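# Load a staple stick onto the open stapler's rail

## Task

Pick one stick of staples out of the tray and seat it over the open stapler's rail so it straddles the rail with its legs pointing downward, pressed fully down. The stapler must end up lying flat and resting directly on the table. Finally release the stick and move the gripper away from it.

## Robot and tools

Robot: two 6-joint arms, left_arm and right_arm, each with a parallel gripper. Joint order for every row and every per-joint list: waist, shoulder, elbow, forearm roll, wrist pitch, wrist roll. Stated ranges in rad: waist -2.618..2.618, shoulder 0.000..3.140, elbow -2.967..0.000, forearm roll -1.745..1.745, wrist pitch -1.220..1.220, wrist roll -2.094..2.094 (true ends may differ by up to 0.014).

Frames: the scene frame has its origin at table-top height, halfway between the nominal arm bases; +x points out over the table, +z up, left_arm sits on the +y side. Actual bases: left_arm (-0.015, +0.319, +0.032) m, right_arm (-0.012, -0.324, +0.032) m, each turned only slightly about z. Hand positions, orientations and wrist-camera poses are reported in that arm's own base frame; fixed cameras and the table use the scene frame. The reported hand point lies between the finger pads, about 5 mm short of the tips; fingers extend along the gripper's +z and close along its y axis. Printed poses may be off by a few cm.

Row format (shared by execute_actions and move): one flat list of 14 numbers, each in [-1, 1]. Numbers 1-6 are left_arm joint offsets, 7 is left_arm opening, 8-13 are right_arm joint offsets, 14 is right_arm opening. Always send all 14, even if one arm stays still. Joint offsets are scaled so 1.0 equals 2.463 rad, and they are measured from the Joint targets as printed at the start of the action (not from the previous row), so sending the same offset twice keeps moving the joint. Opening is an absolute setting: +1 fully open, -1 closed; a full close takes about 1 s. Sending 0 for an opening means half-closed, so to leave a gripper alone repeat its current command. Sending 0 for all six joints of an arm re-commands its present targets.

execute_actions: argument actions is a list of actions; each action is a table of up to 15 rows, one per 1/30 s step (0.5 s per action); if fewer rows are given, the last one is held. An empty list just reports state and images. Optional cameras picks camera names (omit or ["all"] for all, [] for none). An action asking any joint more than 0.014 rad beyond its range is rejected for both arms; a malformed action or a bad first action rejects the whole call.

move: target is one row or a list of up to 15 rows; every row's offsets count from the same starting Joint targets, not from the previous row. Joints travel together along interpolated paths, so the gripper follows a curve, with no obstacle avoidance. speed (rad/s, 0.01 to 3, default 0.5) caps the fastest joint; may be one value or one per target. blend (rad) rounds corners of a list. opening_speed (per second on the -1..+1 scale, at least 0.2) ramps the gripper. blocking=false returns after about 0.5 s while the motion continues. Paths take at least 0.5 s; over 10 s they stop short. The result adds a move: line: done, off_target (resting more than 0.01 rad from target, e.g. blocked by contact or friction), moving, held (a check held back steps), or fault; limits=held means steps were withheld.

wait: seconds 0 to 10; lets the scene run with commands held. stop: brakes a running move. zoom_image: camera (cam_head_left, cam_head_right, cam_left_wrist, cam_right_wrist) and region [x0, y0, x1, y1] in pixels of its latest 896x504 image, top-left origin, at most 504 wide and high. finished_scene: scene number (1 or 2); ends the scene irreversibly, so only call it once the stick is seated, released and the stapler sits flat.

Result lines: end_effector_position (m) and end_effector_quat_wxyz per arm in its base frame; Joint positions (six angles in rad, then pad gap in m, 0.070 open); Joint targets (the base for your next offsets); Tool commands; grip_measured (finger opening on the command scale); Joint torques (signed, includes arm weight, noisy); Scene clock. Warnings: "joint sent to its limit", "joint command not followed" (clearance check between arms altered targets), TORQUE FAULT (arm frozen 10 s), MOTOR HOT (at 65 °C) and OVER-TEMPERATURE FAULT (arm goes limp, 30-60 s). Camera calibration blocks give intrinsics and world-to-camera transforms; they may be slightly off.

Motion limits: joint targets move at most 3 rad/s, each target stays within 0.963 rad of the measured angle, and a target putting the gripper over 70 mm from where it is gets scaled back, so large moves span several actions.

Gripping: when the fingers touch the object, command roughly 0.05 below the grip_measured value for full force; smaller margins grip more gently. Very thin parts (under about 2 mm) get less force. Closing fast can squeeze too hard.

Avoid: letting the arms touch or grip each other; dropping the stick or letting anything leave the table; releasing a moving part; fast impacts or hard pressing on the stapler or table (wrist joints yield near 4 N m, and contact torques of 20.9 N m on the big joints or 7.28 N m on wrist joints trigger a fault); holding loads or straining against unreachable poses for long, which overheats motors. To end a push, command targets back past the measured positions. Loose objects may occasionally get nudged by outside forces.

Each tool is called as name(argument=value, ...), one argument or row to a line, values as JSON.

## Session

execute_actions(
  actions=[],
)

zoom_image(
  camera="cam_head_right",
  region=[400, 160, 840, 400],
)

Scene clock: 0.00 s.
left_arm: end_effector_position=(+0.1422, -0.1009, +0.0945) grip_measured=+0.98 end_effector_quat_wxyz=(+0.221, -0.069, +0.958, -0.168) | right_arm: end_effector_position=(+0.2419, +0.0427, +0.1324) grip_measured=+0.99 end_effector_quat_wxyz=(+0.191, -0.526, +0.815, +0.149)
Joint positions: left_arm=[-0.701 0.709 -0.319 0.1 0.712 -0.902 0.069] | right_arm=[-0.263 1.35 -0.857 0.532 1.18 -1.621 0.07]
Joint torques (N m): no reading
Joint targets: left_arm=[-0.701 0.709 -0.319 0.100 0.712 -0.902] | right_arm=[-0.263 1.350 -0.857 0.532 1.180 -1.621]
Tool commands: left_gripper/opening=+1.0 right_gripper/opening=+1.0
camera_calibration:
cam_left_wrist: T_world_to_cam=[[0.0594387, -0.940066, 0.335771, -0.13385], [-0.98745, -0.00606741, 0.157813, 0.122073], [-0.146317, -0.340938, -0.92863, 0.199704], [0, 0, 0, 1]] pos_world=[0.157717, -0.0570009, 0.21113]
cam_right_wrist: T_world_to_cam=[[0.921966, -0.38464, -0.0450589, -0.197131], [-0.37781, -0.918896, 0.113531, 0.114781], [-0.0850731, -0.0876483, -0.992512, 0.280151], [0, 0, 0, 1]] pos_world=[0.248946, 0.054202, 0.256139]

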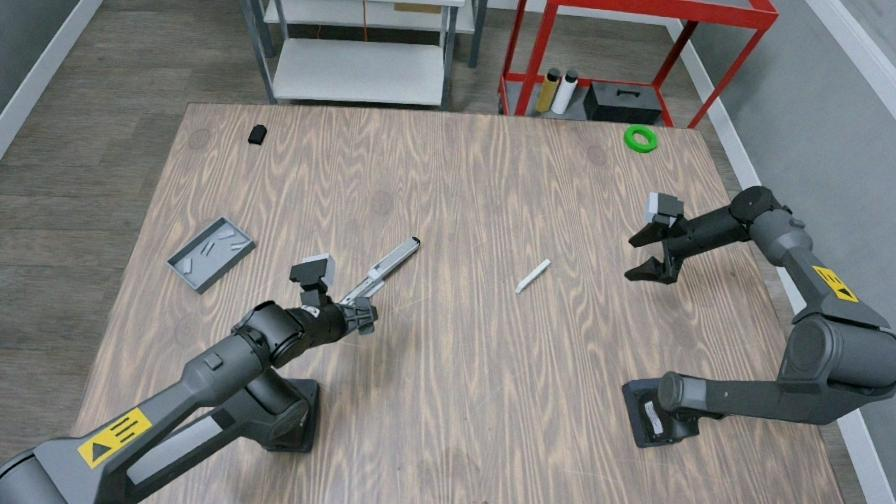

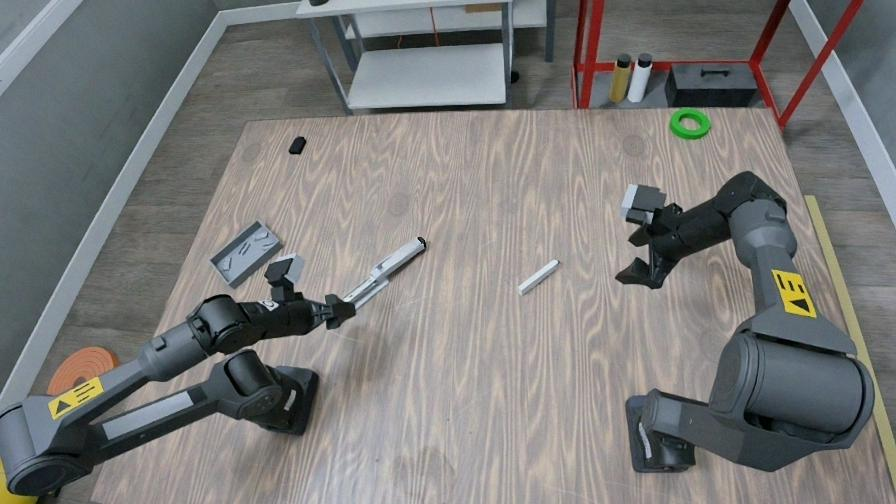

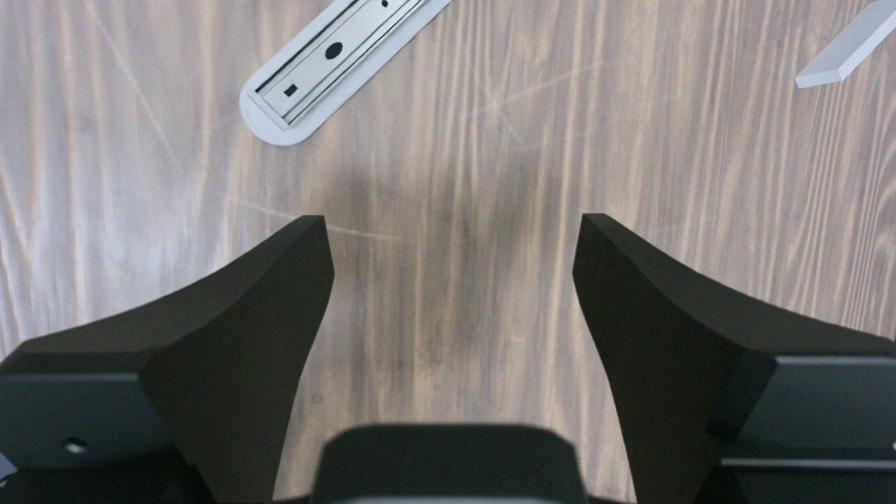

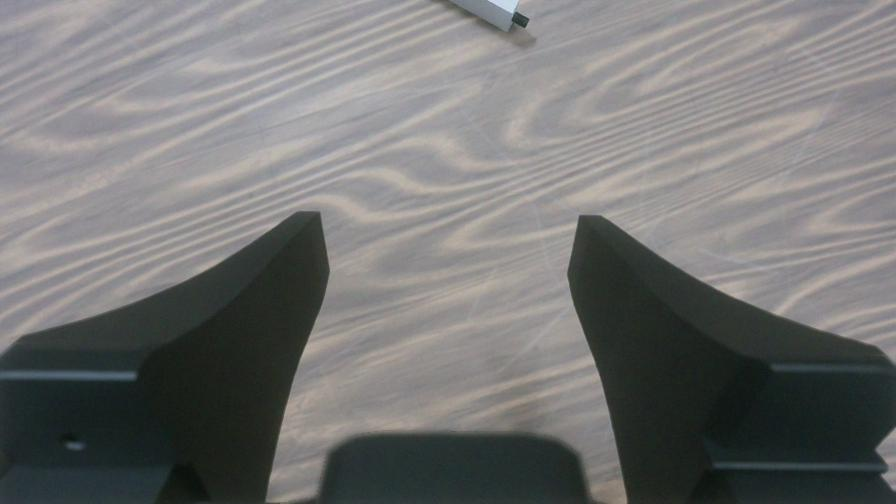

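Scaled by 1.145 from the camera's 896x504 image, which has a finer 1280x720 frame.

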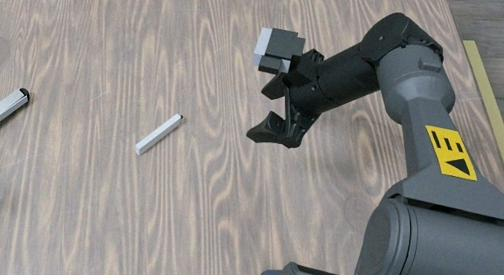

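move(
  target=[
    [0.5282,0,-0.1325,-0.0406,-0.1934,0.3662,1,0,0,0,0,0,0,1],
    [0.5282,0.2874,-0.1325,-0.0406,-0.1934,0.3662,1,0,0,0,0,0,0,1],
  ],
  speed=1.0,
  blend=[0.15,0],
  cameras=["cam_left_wrist","cam_head_left","cam_head_right"],
)

zoom_image(
  camera="cam_left_wrist",
  region=[300, 0, 680, 300],
)

zoom_image(
  camera="cam_head_left",
  region=[300, 200, 460, 340],
)

zoom_image(
  camera="cam_head_right",
  region=[310, 200, 470, 340],
)

Scene clock: 7.40 s.
left_arm: end_effector_position=(+0.2781, +0.1903, +0.0898) grip_measured=+0.98 end_effector_quat_wxyz=(+0.305, -0.280, +0.905, +0.094) | right_arm: end_effector_position=(+0.2419, +0.0427, +0.1324) grip_measured=+0.99 end_effector_quat_wxyz=(+0.191, -0.526, +0.815, +0.149)
Joint positions: left_arm=[0.6 1.416 -0.645 0 0.237 0 0.069] | right_arm=[-0.263 1.35 -0.857 0.532 1.18 -1.621 0.07]
Joint torques (N m): left_arm=[0.81 -4.16 -3.74 -0.07 -0.44 0.19] | right_arm=[0.03 -4.06 -3.23 0.57 0.1 -0.02]
Joint targets: left_arm=[0.600 1.416 -0.645 0.000 0.236 0.000] | right_arm=[-0.263 1.350 -0.857 0.532 1.180 -1.621]
move: done
camera_calibration:
cam_left_wrist: T_world_to_cam=[[0.56786, -0.822956, -0.0167149, 0.00138735], [-0.822789, -0.566929, -0.040123, 0.337443], [0.0235433, 0.036537, -0.999055, 0.201696], [0, 0, 0, 1]] pos_world=[0.272108, 0.185079, 0.215068]
Images, in order (width x height): cam_head_left 896x504, cam_head_right 896x504, cam_left_wrist 896x504.

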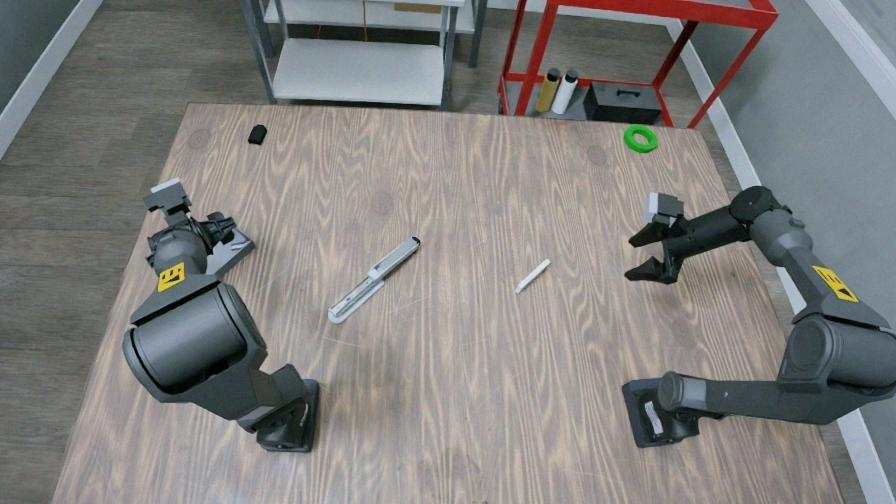

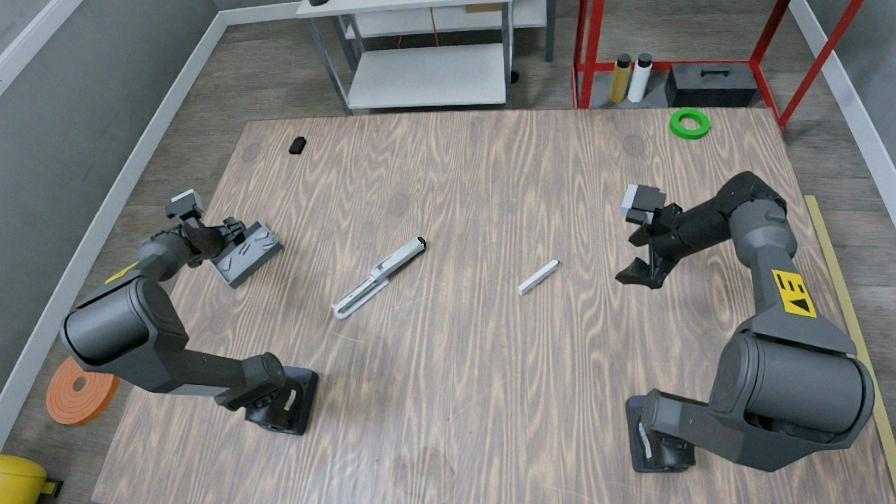

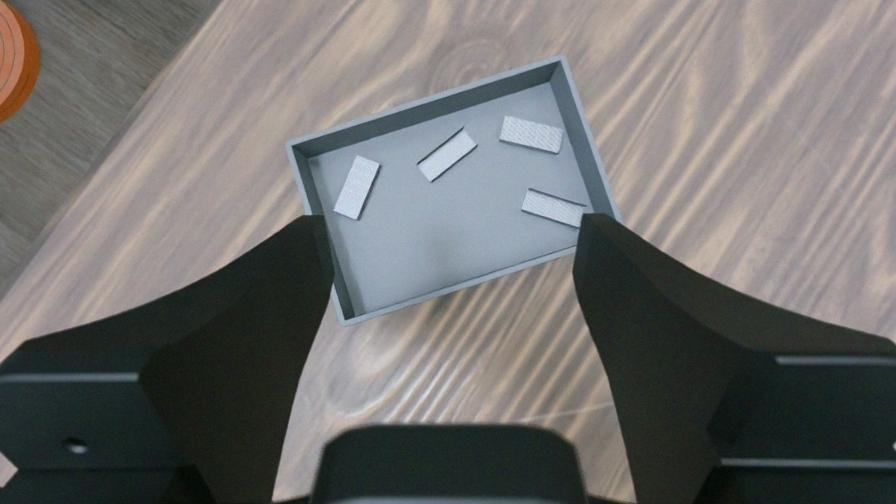

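Scaled by 1.326 from the camera's 896x504 image, which has a finer 1280x720 frame.

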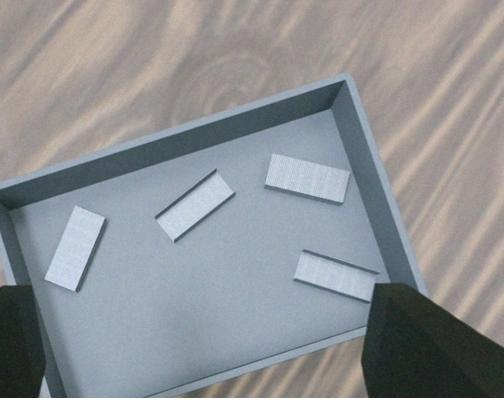

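Scaled by 3.150 from the camera's 896x504 image, which has a finer 1280x720 frame.

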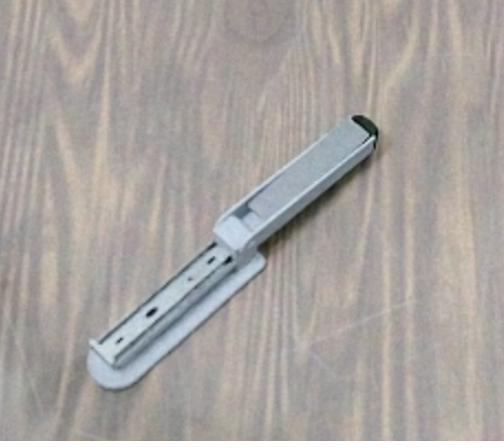

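Scaled by 3.150 from the camera's 896x504 image, which has a finer 1280x720 frame.

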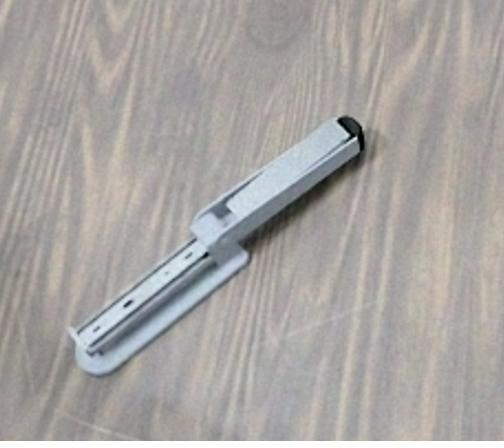

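zoom_image(
  camera="cam_left_wrist",
  region=[480, 90, 610, 230],
)

zoom_image(
  camera="cam_left_wrist",
  region=[320, 110, 490, 230],
)

Scaled by 3.600 from the camera's 896x504 image, which has a finer 1280x720 frame.

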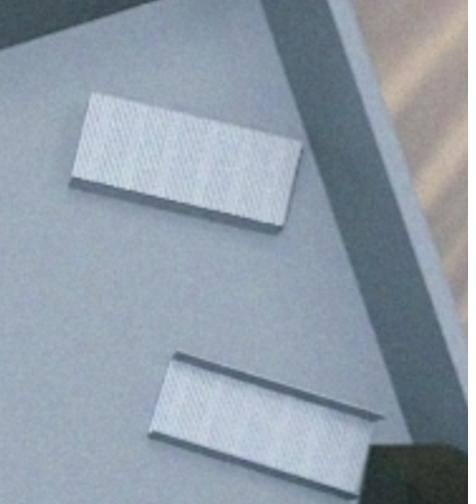

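Scaled by 2.965 from the camera's 896x504 image, which has a finer 1280x720 frame.

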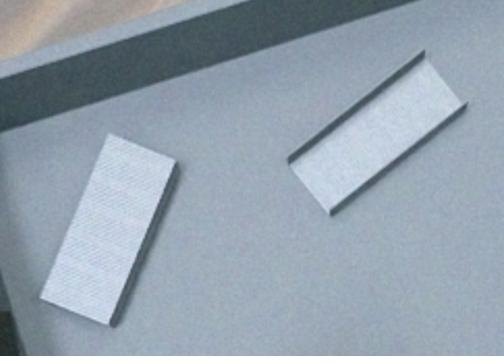

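move(
  target=[0.0562,0.2435,-0.2847,0,0.3055,0.2123,-0.1,0,0,0,0,0,0,1],
  speed=0.8,
  cameras=["cam_left_wrist"],
)

zoom_image(
  camera="cam_left_wrist",
  region=[360, 120, 540, 300],
)

Scene clock: 15.40 s.
left_arm: end_effector_position=(+0.2795, +0.2547, +0.0199) grip_measured=-0.10 end_effector_quat_wxyz=(+0.000, -0.107, +0.994, +0.000) | right_arm: end_effector_position=(+0.2419, +0.0427, +0.1324) grip_measured=+0.99 end_effector_quat_wxyz=(+0.191, -0.526, +0.815, +0.149)
Joint positions: left_arm=[0.739 2.017 -1.348 0 0.989 0.524 0.032] | right_arm=[-0.263 1.35 -0.857 0.532 1.18 -1.621 0.07]
Joint torques (N m): left_arm=[-0.27 -7.54 -2.85 -0.07 -0.07 -0.24] | right_arm=[-0.11 -4.01 -3.31 0.56 0.09 -0.01]
Joint targets: left_arm=[0.739 2.016 -1.346 0.000 0.988 0.523] | right_arm=[-0.263 1.350 -0.857 0.532 1.180 -1.621]
move: done
camera_calibration:
cam_left_wrist: T_world_to_cam=[[0.206377, -0.97834, -0.016129, 0.193122], [-0.800385, -0.178274, 0.572365, 0.254929], [-0.562843, -0.105214, -0.81984, 0.325843], [0, 0, 0, 1]] pos_world=[0.347584, 0.268669, 0.124341]
Images, in order (width x height): cam_left_wrist 896x504.

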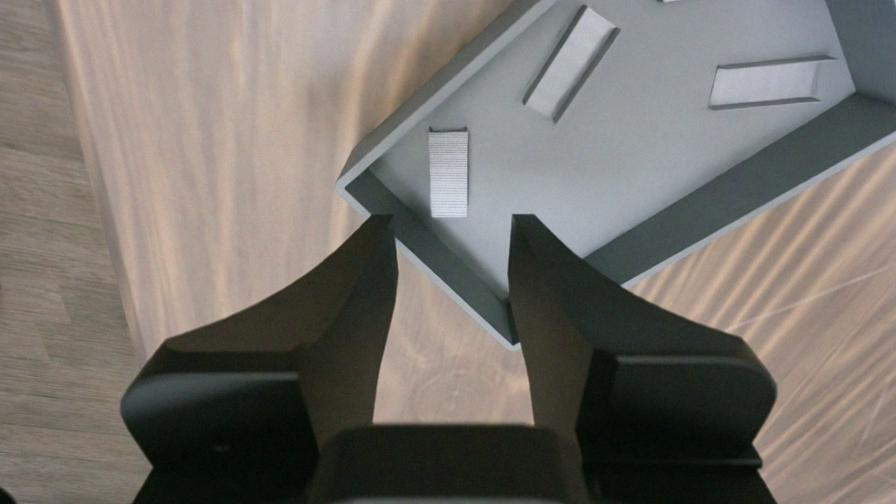

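Scaled by 2.800 from the camera's 896x504 image, which has a finer 1280x720 frame.

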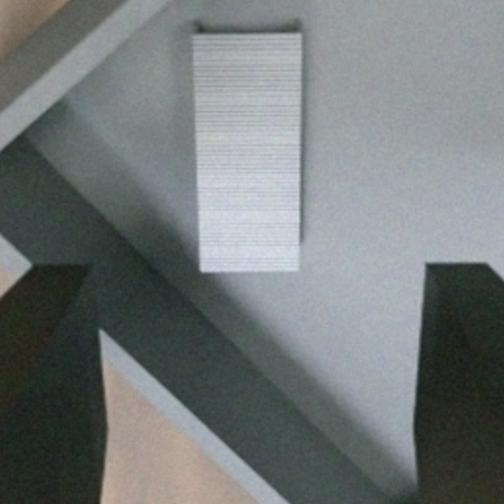

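move(
  target=[-0.094,0.0374,-0.0654,0,0.0281,0.4771,-0.1,0,0,0,0,0,0,1],
  speed=0.8,
  cameras=["cam_left_wrist"],
)

zoom_image(
  camera="cam_left_wrist",
  region=[360, 120, 540, 300],
)

Scene clock: 27.17 s.
left_arm: end_effector_position=(+0.3554, +0.1975, +0.0198) grip_measured=-0.10 end_effector_quat_wxyz=(+0.000, +0.561, +0.828, +0.000) | right_arm: end_effector_position=(+0.2419, +0.0427, +0.1324) grip_measured=+0.99 end_effector_quat_wxyz=(+0.191, -0.526, +0.815, +0.149)
Joint positions: left_arm=[0.507 2.108 -1.507 0 1.057 1.698 0.032] | right_arm=[-0.263 1.35 -0.857 0.532 1.18 -1.621 0.07]
Joint torques (N m): left_arm=[0.68 -7.42 -3.81 0.03 0.08 -0.22] | right_arm=[-0.09 -3.94 -3.36 0.56 0.09 -0.03]
Joint targets: left_arm=[0.507 2.108 -1.507 0.000 1.058 1.698] | right_arm=[-0.263 1.350 -0.857 0.532 1.180 -1.621]
move: done
camera_calibration:
cam_left_wrist: T_world_to_cam=[[-0.931401, -0.363695, -0.0147793, 0.404364], [-0.306076, 0.760573, 0.572578, -0.0555871], [-0.197003, 0.537823, -0.819717, 0.10557], [0, 0, 0, 1]] pos_world=[0.380408, 0.132565, 0.124342]
Images, in order (width x height): cam_left_wrist 896x504.

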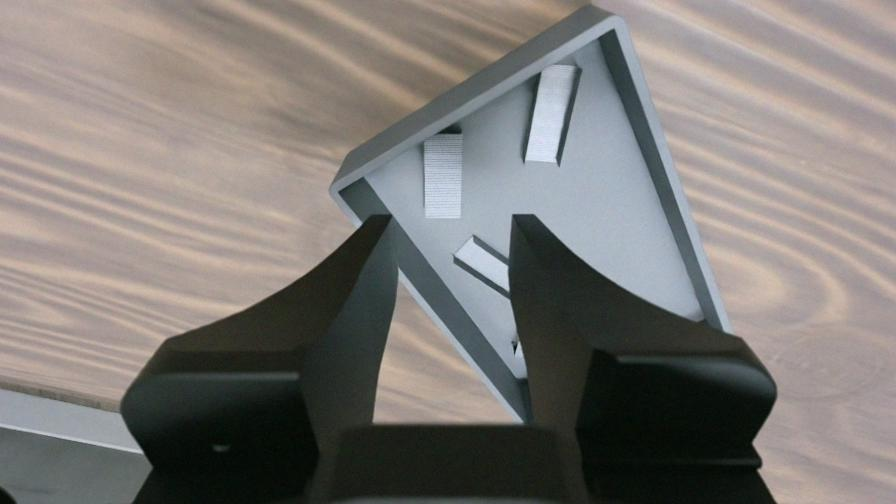

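Scaled by 2.800 from the camera's 896x504 image, which has a finer 1280x720 frame.

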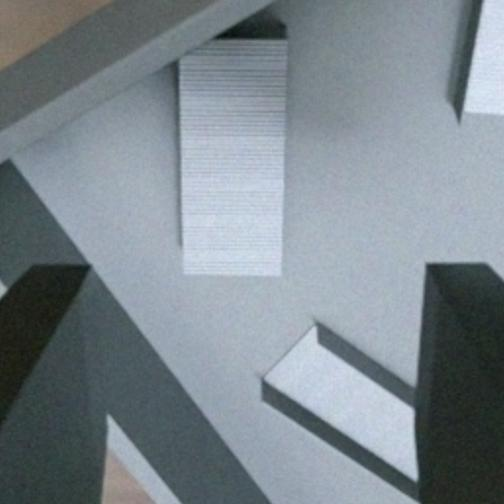

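move(
  target=[0.0013,0.031,0.014,0,-0.0454,0.0012,-0.25,0,0,0,0,0,0,1],
  speed=0.12,
  cameras=["cam_left_wrist"],
)

zoom_image(
  camera="cam_left_wrist",
  region=[360, 160, 540, 340],
)

Scene clock: 32.60 s.
left_arm: end_effector_position=(+0.3581, +0.2003, -0.0195) grip_measured=-0.25 end_effector_quat_wxyz=(+0.000, +0.561, +0.828, +0.000) | right_arm: end_effector_position=(+0.2419, +0.0427, +0.1324) grip_measured=+0.99 end_effector_quat_wxyz=(+0.191, -0.526, +0.815, +0.149)
Joint positions: left_arm=[0.51 2.186 -1.472 0 0.945 1.7 0.026] | right_arm=[-0.263 1.35 -0.857 0.532 1.18 -1.621 0.07]
Joint torques (N m): left_arm=[0.82 -8.24 -3.29 0.07 0.1 0.19] | right_arm=[-0.24 -3.86 -3.2 0.59 0.09 -0.03]
Joint targets: left_arm=[0.510 2.185 -1.473 0.000 0.946 1.701] | right_arm=[-0.263 1.350 -0.857 0.532 1.180 -1.621]
move: done
camera_calibration:
cam_left_wrist: T_world_to_cam=[[-0.931108, -0.364427, -0.0152011, 0.407336], [-0.306885, 0.760202, 0.572638, -0.033975], [-0.197129, 0.537852, -0.819668, 0.0723394], [0, 0, 0, 1]] pos_world=[0.383107, 0.135364, 0.0849416]
Images, in order (width x height): cam_left_wrist 896x504.

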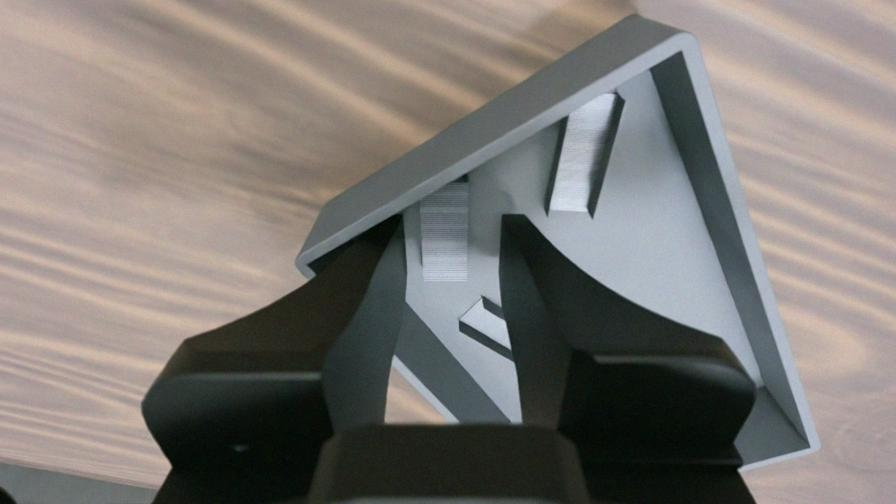

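Scaled by 2.800 from the camera's 896x504 image, which has a finer 1280x720 frame.

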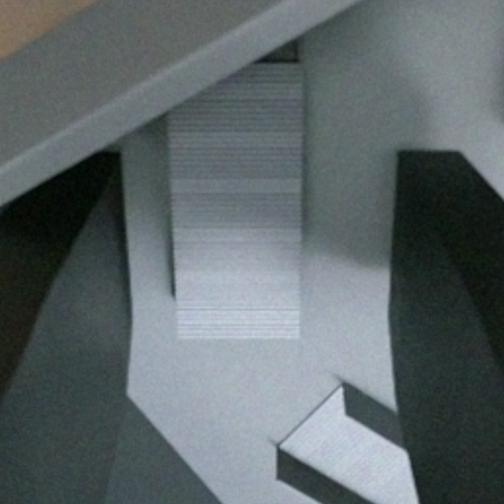

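move(
  target=[
    [-0.0003,0.0024,-0.0048,0,0.0024,-0.0004,-0.43,0,0,0,0,0,0,1],
    [-0.0003,0.0024,-0.0048,0,0.0024,-0.0004,-0.74,0,0,0,0,0,0,1],
  ],
  speed=0.1,
  opening_speed=0.5,
  cameras=["cam_left_wrist"],
)

zoom_image(
  camera="cam_left_wrist",
  region=[380, 160, 520, 300],
)

Scene clock: 37.53 s.
left_arm: end_effector_position=(+0.3602, +0.2014, -0.0186) grip_measured=-0.74 end_effector_quat_wxyz=(+0.000, +0.561, +0.828, +0.001) | right_arm: end_effector_position=(+0.2419, +0.0427, +0.1324) grip_measured=+0.99 end_effector_quat_wxyz=(+0.191, -0.526, +0.815, +0.149)
Joint positions: left_arm=[0.51 2.19 -1.484 0 0.951 1.7 0.009] | right_arm=[-0.263 1.35 -0.857 0.532 1.18 -1.621 0.07]
Joint torques (N m): left_arm=[-0.43 -7.49 -3.49 0.03 0.06 -0.22] | right_arm=[-0.03 -4.03 -3.31 0.55 0.07 0.01]
Joint targets: left_arm=[0.510 2.191 -1.485 0.000 0.952 1.700] | right_arm=[-0.263 1.350 -0.857 0.532 1.180 -1.621]
move: done
camera_calibration:
cam_left_wrist: T_world_to_cam=[[-0.931076, -0.364418, -0.0172428, 0.409675], [-0.307936, 0.759664, 0.572788, -0.0342774], [-0.195636, 0.538619, -0.819522, 0.0721679], [0, 0, 0, 1]] pos_world=[0.385002, 0.136461, 0.0858408]
Images, in order (width x height): cam_left_wrist 896x504.

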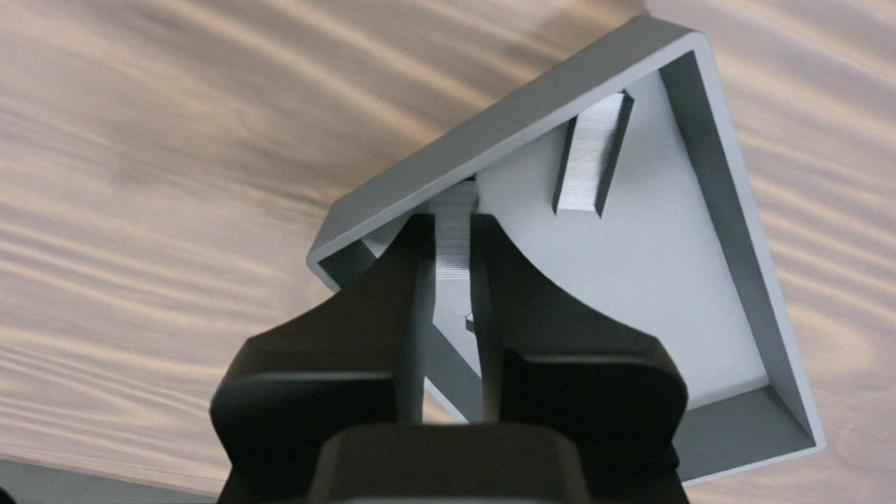

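Scaled by 3.600 from the camera's 896x504 image, which has a finer 1280x720 frame.

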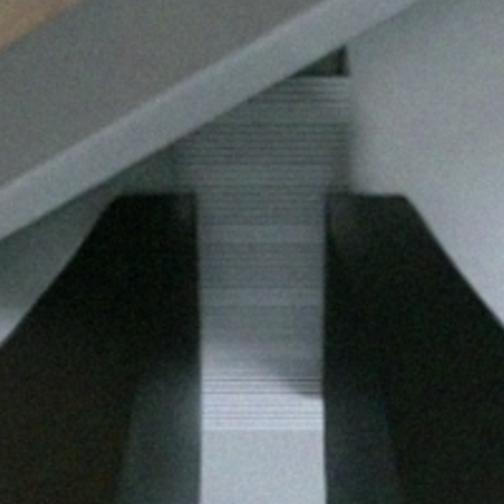

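move(
  target=[
    [0,0,0,0,0,0,-0.38,0,0,0,0,0,0,1],
    [-0.0023,0.003,0.0028,0,-0.0058,-0.002,-0.38,0,0,0,0,0,0,1],
    [-0.0023,0.003,0.0028,0,-0.0058,-0.002,-0.74,0,0,0,0,0,0,1],
  ],
  speed=0.06,
  opening_speed=0.5,
  cameras=["cam_left_wrist"],
)

zoom_image(
  camera="cam_left_wrist",
  region=[380, 160, 520, 300],
)

Scene clock: 42.77 s.
left_arm: end_effector_position=(+0.3608, +0.1991, -0.0233) grip_measured=-0.65 end_effector_quat_wxyz=(+0.000, +0.561, +0.828, +0.000) | right_arm: end_effector_position=(+0.2419, +0.0427, +0.1324) grip_measured=+0.99 end_effector_quat_wxyz=(+0.191, -0.526, +0.815, +0.149)
Joint positions: left_arm=[0.504 2.197 -1.478 0 0.938 1.696 0.012] | right_arm=[-0.263 1.35 -0.857 0.532 1.18 -1.621 0.07]
Joint torques (N m): left_arm=[0.02 -7.92 -3.26 -0.02 0.08 -0.13] | right_arm=[-0.2 -4.09 -3.3 0.55 0.1 -0.03]
Joint targets: left_arm=[0.504 2.198 -1.478 0.000 0.937 1.695] | right_arm=[-0.263 1.350 -0.857 0.532 1.180 -1.621]
move: done
camera_calibration:
cam_left_wrist: T_world_to_cam=[[-0.931423, -0.363595, -0.015787, 0.409283], [-0.306513, 0.760331, 0.572667, -0.0302333], [-0.196215, 0.538234, -0.819636, 0.0701121], [0, 0, 0, 1]] pos_world=[0.385705, 0.134064, 0.0812414]
Images, in order (width x height): cam_left_wrist 896x504.

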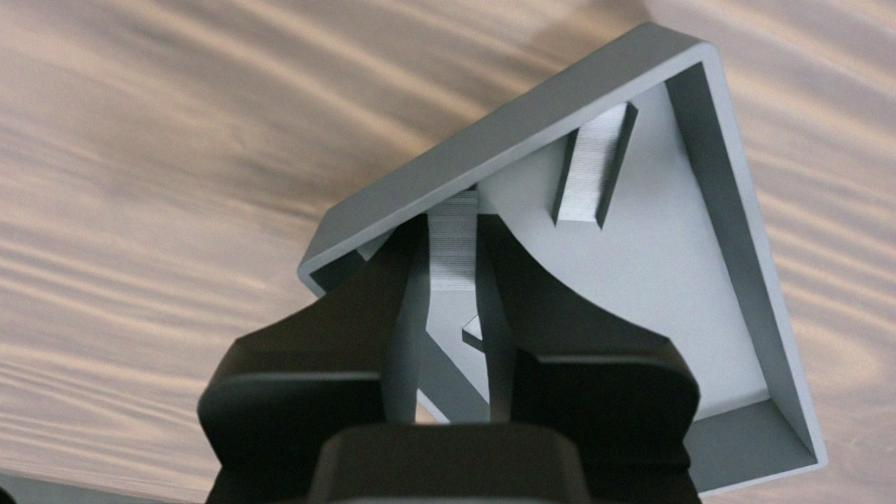

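Scaled by 3.600 from the camera's 896x504 image, which has a finer 1280x720 frame.

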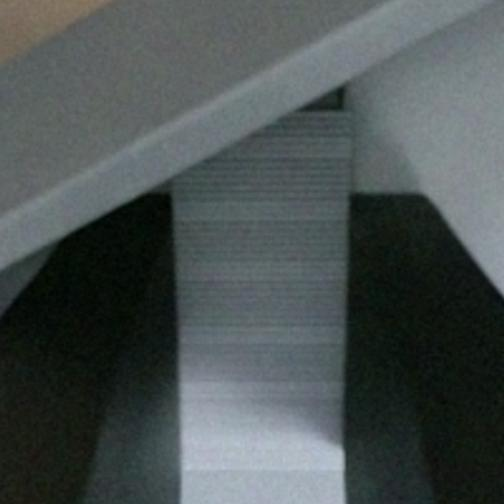

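move(
  target=[
    [0,-0.0497,-0.0574,0,0.1071,0,-0.74,0,0,0,0,0,0,1],
    [-0.3232,-0.2995,0.3101,0,-0.0106,-0.4779,-0.74,0,0,0,0,0,0,1],
  ],
  speed=[0.3,0.8],
  blend=[0.03,0],
  cameras=["cam_left_wrist","cam_head_left"],
)

zoom_image(
  camera="cam_left_wrist",
  region=[350, 0, 560, 310],
)

Scene clock: 49.53 s.
left_arm: end_effector_position=(+0.2092, -0.0630, +0.0500) grip_measured=-0.65 end_effector_quat_wxyz=(+0.000, +0.394, +0.919, +0.000) | right_arm: end_effector_position=(+0.2419, +0.0427, +0.1324) grip_measured=+0.99 end_effector_quat_wxyz=(+0.191, -0.526, +0.815, +0.149)
Joint positions: left_arm=[-0.293 1.459 -0.713 0 0.912 0.517 0.012] | right_arm=[-0.263 1.35 -0.857 0.532 1.18 -1.621 0.07]
Joint torques (N m): left_arm=[0.8 -3.04 -3.86 0.06 -0.07 0.21] | right_arm=[-0.05 -3.92 -3.2 0.56 0.11 -0.01]
Joint targets: left_arm=[-0.292 1.460 -0.714 0.000 0.911 0.518] | right_arm=[-0.263 1.350 -0.857 0.532 1.180 -1.621]
move: done
camera_calibration:
cam_left_wrist: T_world_to_cam=[[-0.72882, -0.684518, -0.0160088, 0.111371], [-0.567958, 0.591327, 0.572501, 0.124642], [-0.382421, 0.426342, -0.819748, 0.273397], [0, 0, 0, 1]] pos_world=[0.256514, -0.114029, 0.154541]
Images, in order (width x height): cam_head_left 896x504, cam_left_wrist 896x504.

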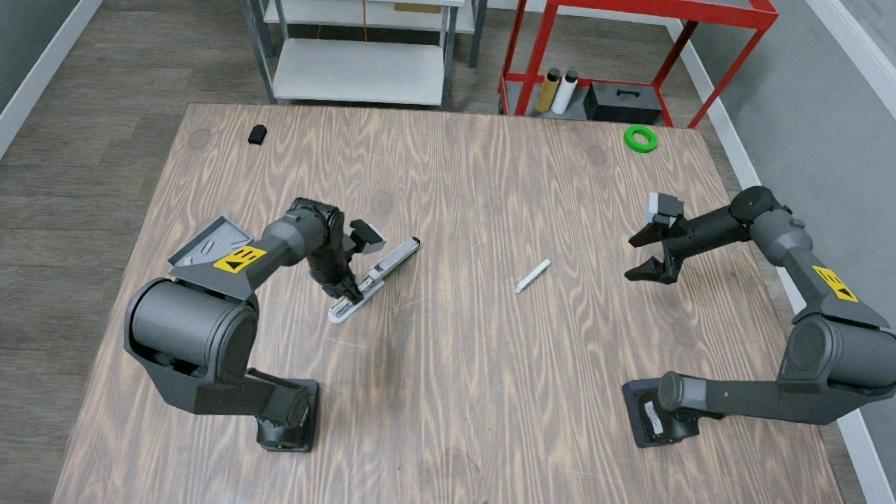

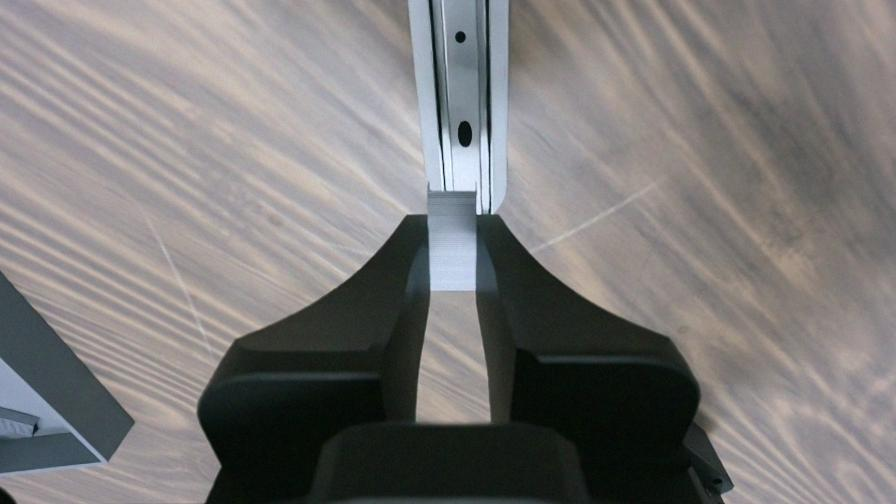

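Scaled by 1.626 from the camera's 896x504 image, which has a finer 1280x720 frame.

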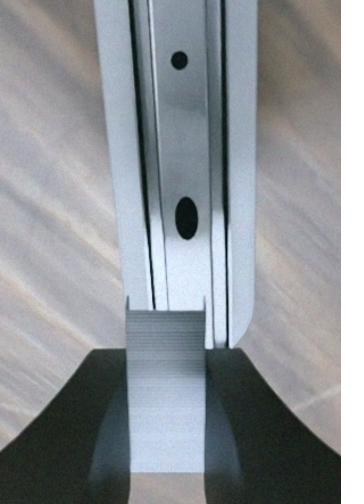

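move(
  target=[-0.0153,0.0413,0.0233,0,-0.0642,-0.0417,-0.74,0,0,0,0,0,0,1],
  speed=0.15,
  cameras=["cam_left_wrist"],
)

zoom_image(
  camera="cam_left_wrist",
  region=[380, 100, 530, 310],
)

zoom_image(
  camera="cam_left_wrist",
  region=[380, 0, 530, 110],
)

Scene clock: 56.03 s.
left_arm: end_effector_position=(+0.2113, -0.0723, +0.0157) grip_measured=-0.65 end_effector_quat_wxyz=(+0.000, +0.364, +0.931, +0.000) | right_arm: end_effector_position=(+0.2419, +0.0427, +0.1324) grip_measured=+0.99 end_effector_quat_wxyz=(+0.191, -0.526, +0.815, +0.149)
Joint positions: left_arm=[-0.33 1.563 -0.656 0 0.752 0.415 0.012] | right_arm=[-0.263 1.35 -0.857 0.532 1.18 -1.621 0.07]
Joint torques (N m): left_arm=[-0.14 -4.08 -2.88 0.1 0.04 0.03] | right_arm=[-0.05 -3.83 -3.24 0.55 0.1 0]
Joint targets: left_arm=[-0.330 1.562 -0.657 0.000 0.753 0.415] | right_arm=[-0.263 1.350 -0.857 0.532 1.180 -1.621]
move: done
camera_calibration:
cam_left_wrist: T_world_to_cam=[[-0.682738, -0.730496, -0.015645, 0.0928838], [-0.604794, 0.552981, 0.573094, 0.155942], [-0.409991, 0.400735, -0.81934, 0.253933], [0, 0, 0, 1]] pos_world=[0.261838, -0.120141, 0.120141]
Images, in order (width x height): cam_left_wrist 896x504.

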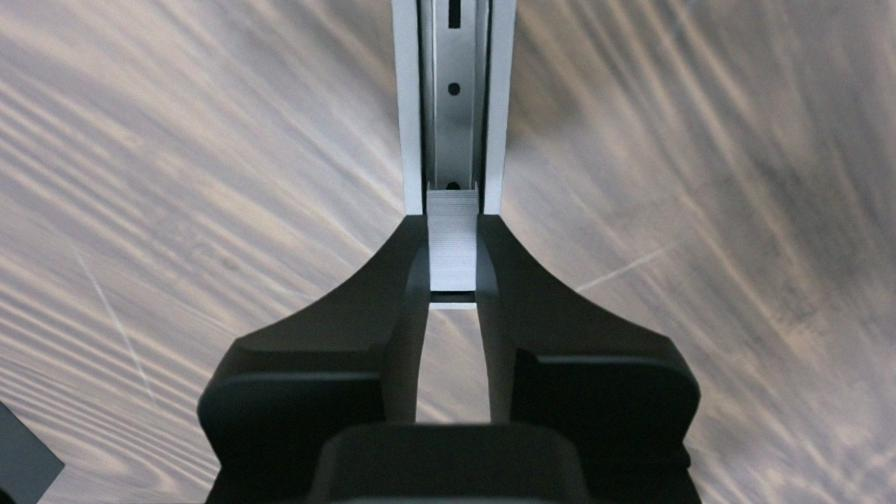

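Scaled by 2.400 from the camera's 896x504 image, which has a finer 1280x720 frame.

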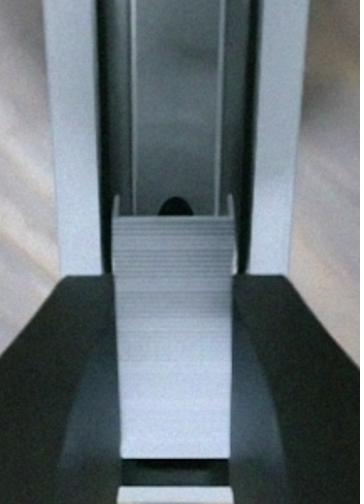

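Scaled by 3.360 from the camera's 896x504 image, which has a finer 1280x720 frame.

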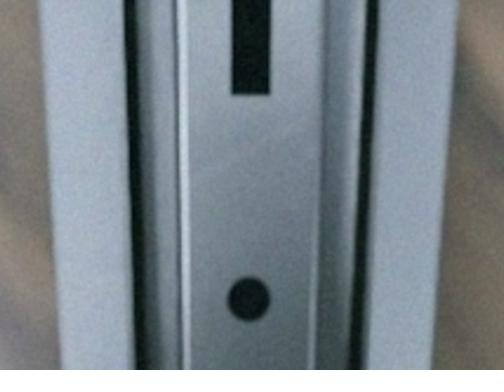

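move(
  target=[-0.0006,0.0142,0.0093,0,-0.0235,-0.0006,-0.74,0,0,0,0,0,0,1],
  speed=0.1,
  cameras=["cam_left_wrist"],
)

zoom_image(
  camera="cam_left_wrist",
  region=[390, 140, 510, 310],
)

Scene clock: 60.53 s.
left_arm: end_effector_position=(+0.2111, -0.0724, +0.0039) grip_measured=-0.65 end_effector_quat_wxyz=(+0.000, +0.364, +0.931, +0.000) | right_arm: end_effector_position=(+0.2419, +0.0427, +0.1324) grip_measured=+0.99 end_effector_quat_wxyz=(+0.191, -0.526, +0.815, +0.149)
Joint positions: left_arm=[-0.331 1.597 -0.633 0 0.695 0.415 0.012] | right_arm=[-0.263 1.35 -0.857 0.532 1.18 -1.621 0.07]
Joint torques (N m): left_arm=[-0.46 -3.9 -2.61 0.08 0.05 -0.22] | right_arm=[0.08 -4.02 -3.33 0.57 0.07 -0.01]
Joint targets: left_arm=[-0.331 1.597 -0.634 0.000 0.695 0.414] | right_arm=[-0.263 1.350 -0.857 0.532 1.180 -1.621]
move: done
camera_calibration:
cam_left_wrist: T_world_to_cam=[[-0.683421, -0.729854, -0.0157612, 0.0926845], [-0.604491, 0.553665, 0.572753, 0.162732], [-0.4093, 0.400959, -0.819576, 0.244133], [0, 0, 0, 1]] pos_world=[0.261637, -0.12034, 0.108341]
Images, in order (width x height): cam_left_wrist 896x504.

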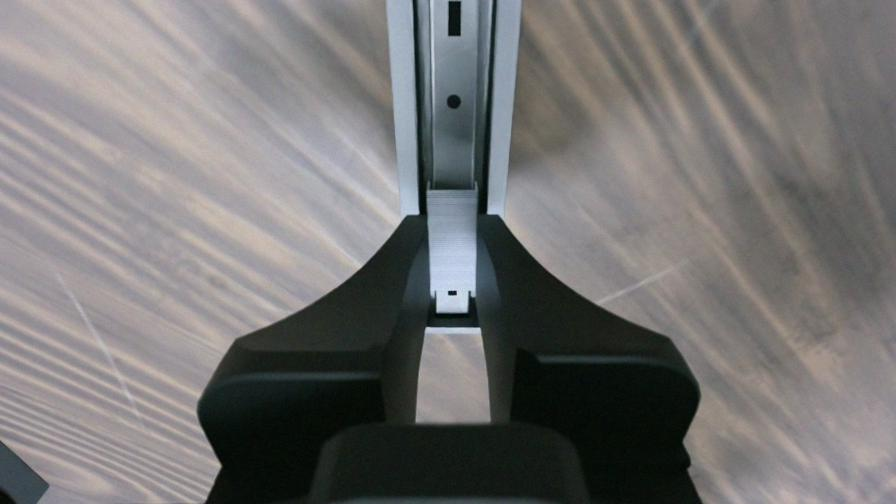

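Scaled by 2.965 from the camera's 896x504 image, which has a finer 1280x720 frame.

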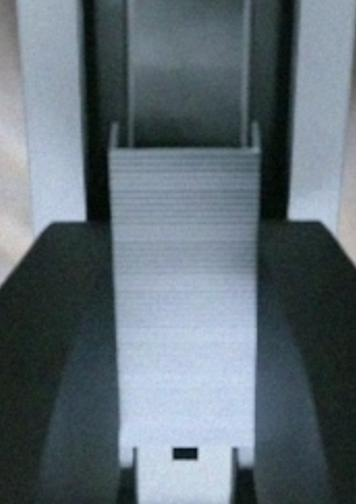

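move(
  target=[0,0.0036,0.0023,0,-0.0058,0.0037,-0.74,0,0,0,0,0,0,1],
  speed=0.06,
  cameras=[],
)

move(
  target=[0,0.0024,0.0015,0,-0.0039,0,-0.74,0,0,0,0,0,0,1],
  speed=0.06,
  cameras=["cam_left_wrist"],
)

zoom_image(
  camera="cam_left_wrist",
  region=[390, 140, 510, 340],
)

Scene clock: 63.43 s.
left_arm: end_effector_position=(+0.2110, -0.0724, +0.0012) grip_measured=-0.65 end_effector_quat_wxyz=(+0.000, +0.368, +0.930, +0.000) | right_arm: end_effector_position=(+0.2419, +0.0427, +0.1324) grip_measured=+0.99 end_effector_quat_wxyz=(+0.191, -0.526, +0.815, +0.149)
Joint positions: left_arm=[-0.331 1.605 -0.628 0 0.682 0.422 0.012] | right_arm=[-0.263 1.35 -0.857 0.532 1.18 -1.621 0.07]
Joint torques (N m): left_arm=[-0.39 -3.55 -2.29 0.06 -0.04 0.18] | right_arm=[0.01 -4.08 -3 0.58 0.1 -0.03]
Joint targets: left_arm=[-0.331 1.606 -0.628 0.000 0.681 0.423] | right_arm=[-0.263 1.350 -0.857 0.532 1.180 -1.621]
move: done
No camera images: "cameras" was empty.

Scene clock: 64.13 s.
left_arm: end_effector_position=(+0.2111, -0.0724, -0.0006) grip_measured=-0.65 end_effector_quat_wxyz=(+0.000, +0.368, +0.930, +0.000) | right_arm: end_effector_position=(+0.2419, +0.0427, +0.1324) grip_measured=+0.99 end_effector_quat_wxyz=(+0.191, -0.526, +0.815, +0.149)
Joint positions: left_arm=[-0.331 1.611 -0.625 0 0.673 0.422 0.012] | right_arm=[-0.263 1.35 -0.857 0.532 1.18 -1.621 0.07]
Joint torques (N m): left_arm=[-0.37 -3.26 -2 0.05 -0.21 0.21] | right_arm=[-0.08 -4.07 -3.21 0.56 0.1 -0.03]
Joint targets: left_arm=[-0.331 1.612 -0.624 0.000 0.671 0.423] | right_arm=[-0.263 1.350 -0.857 0.532 1.180 -1.621]
move: done
camera_calibration:
cam_left_wrist: T_world_to_cam=[[-0.689012, -0.724578, -0.0157651, 0.0941489], [-0.600278, 0.558354, 0.572632, 0.164649], [-0.406114, 0.404014, -0.819661, 0.239905], [0, 0, 0, 1]] pos_world=[0.261134, -0.120639, 0.103841]
Images, in order (width x height): cam_left_wrist 896x504.

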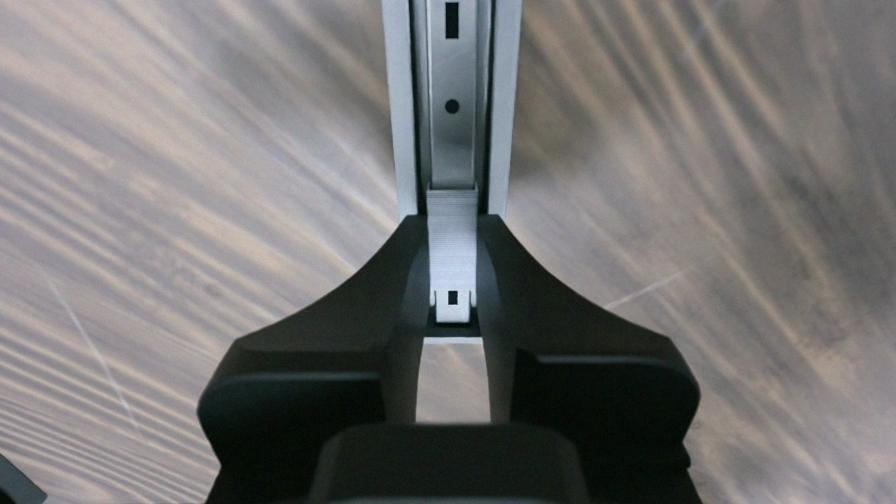

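Scaled by 2.520 from the camera's 896x504 image, which has a finer 1280x720 frame.

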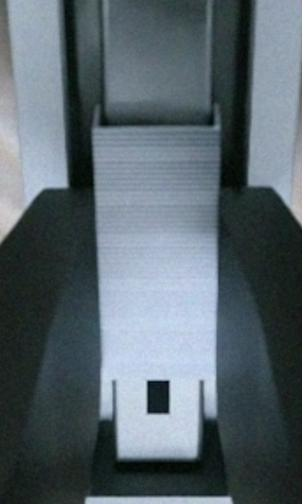

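move(
  target=[0,0.0024,0.0015,0,-0.0039,0,-0.74,0,0,0,0,0,0,1],
  speed=0.06,
  cameras=["cam_left_wrist"],
)

zoom_image(
  camera="cam_left_wrist",
  region=[390, 140, 510, 340],
)

Scene clock: 65.90 s.
left_arm: end_effector_position=(+0.2108, -0.0723, -0.0014) grip_measured=-0.65 end_effector_quat_wxyz=(+0.001, +0.368, +0.930, +0.000) | right_arm: end_effector_position=(+0.2419, +0.0427, +0.1324) grip_measured=+0.99 end_effector_quat_wxyz=(+0.191, -0.526, +0.815, +0.149)
Joint positions: left_arm=[-0.331 1.612 -0.622 0 0.667 0.422 0.012] | right_arm=[-0.263 1.35 -0.857 0.532 1.18 -1.621 0.07]
Joint torques (N m): left_arm=[-0.34 3.41 -0.27 -0.03 -2.32 0.22] | right_arm=[-0.1 -4.03 -3.29 0.57 0.1 0.01]
Joint targets: left_arm=[-0.331 1.618 -0.621 0.000 0.662 0.423] | right_arm=[-0.263 1.350 -0.857 0.532 1.180 -1.621]
move: done
camera_calibration:
cam_left_wrist: T_world_to_cam=[[-0.689007, -0.724569, -0.0164015, 0.0939983], [-0.601025, 0.558588, 0.571619, 0.165078], [-0.405016, 0.403707, -0.820355, 0.238874], [0, 0, 0, 1]] pos_world=[0.260729, -0.120538, 0.103141]
Images, in order (width x height): cam_left_wrist 896x504.

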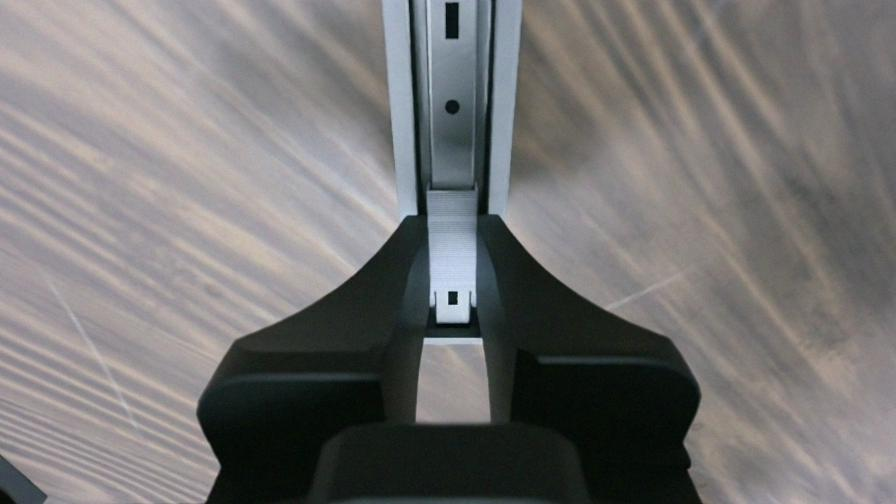

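Scaled by 2.520 from the camera's 896x504 image, which has a finer 1280x720 frame.

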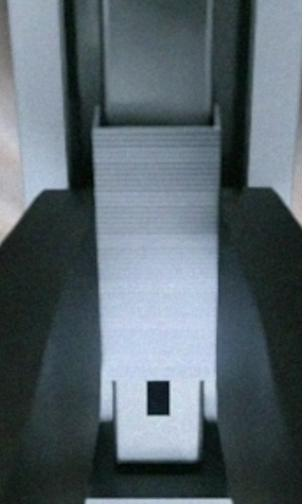

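move(
  target=[
    [0,-0.002,-0.0013,0,0.0033,0,-0.74,0,0,0,0,0,0,1],
    [0,-0.002,-0.0013,0,0.0033,0,-0.5,0,0,0,0,0,0,1],
    [0,-0.0227,-0.0146,0,0.0369,0,-0.5,0,0,0,0,0,0,1],
    [0,-0.0227,-0.0146,0,0.0369,0,-1,0,0,0,0,0,0,1],
  ],
  speed=0.1,
  opening_speed=0.5,
  cameras=["cam_left_wrist"],
)

zoom_image(
  camera="cam_left_wrist",
  region=[390, 100, 530, 330],
)

Scene clock: 72.43 s.
left_arm: end_effector_position=(+0.2111, -0.0724, +0.0159) grip_measured=-1.00 end_effector_quat_wxyz=(+0.000, +0.368, +0.930, +0.000) | right_arm: end_effector_position=(+0.2419, +0.0427, +0.1324) grip_measured=+0.99 end_effector_quat_wxyz=(+0.191, -0.526, +0.815, +0.149)
Joint positions: left_arm=[-0.331 1.562 -0.656 0 0.753 0.423 0] | right_arm=[-0.263 1.35 -0.857 0.532 1.18 -1.621 0.07]
Joint torques (N m): left_arm=[-0.21 -3.92 -2.52 0.11 -0.07 -0.21] | right_arm=[-0.12 -3.82 -3.14 0.57 0.08 -0.02]
Joint targets: left_arm=[-0.331 1.562 -0.657 0.000 0.753 0.423] | right_arm=[-0.263 1.350 -0.857 0.532 1.180 -1.621]
move: done
camera_calibration:
cam_left_wrist: T_world_to_cam=[[-0.689715, -0.723913, -0.0155577, 0.0946451], [-0.599419, 0.558786, 0.57311, 0.155088], [-0.406188, 0.404608, -0.819331, 0.253562], [0, 0, 0, 1]] pos_world=[0.261235, -0.120739, 0.120341]
Images, in order (width x height): cam_left_wrist 896x504.

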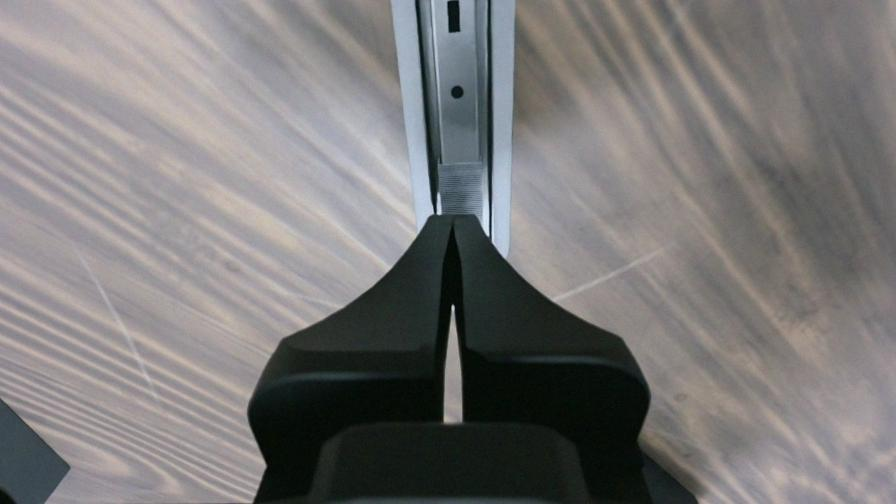

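Scaled by 2.191 from the camera's 896x504 image, which has a finer 1280x720 frame.

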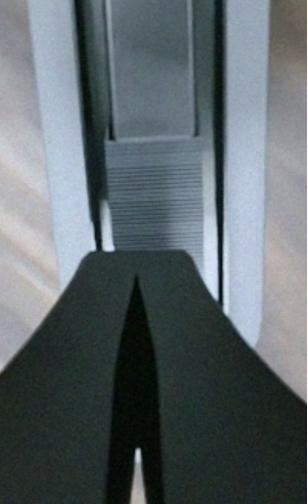

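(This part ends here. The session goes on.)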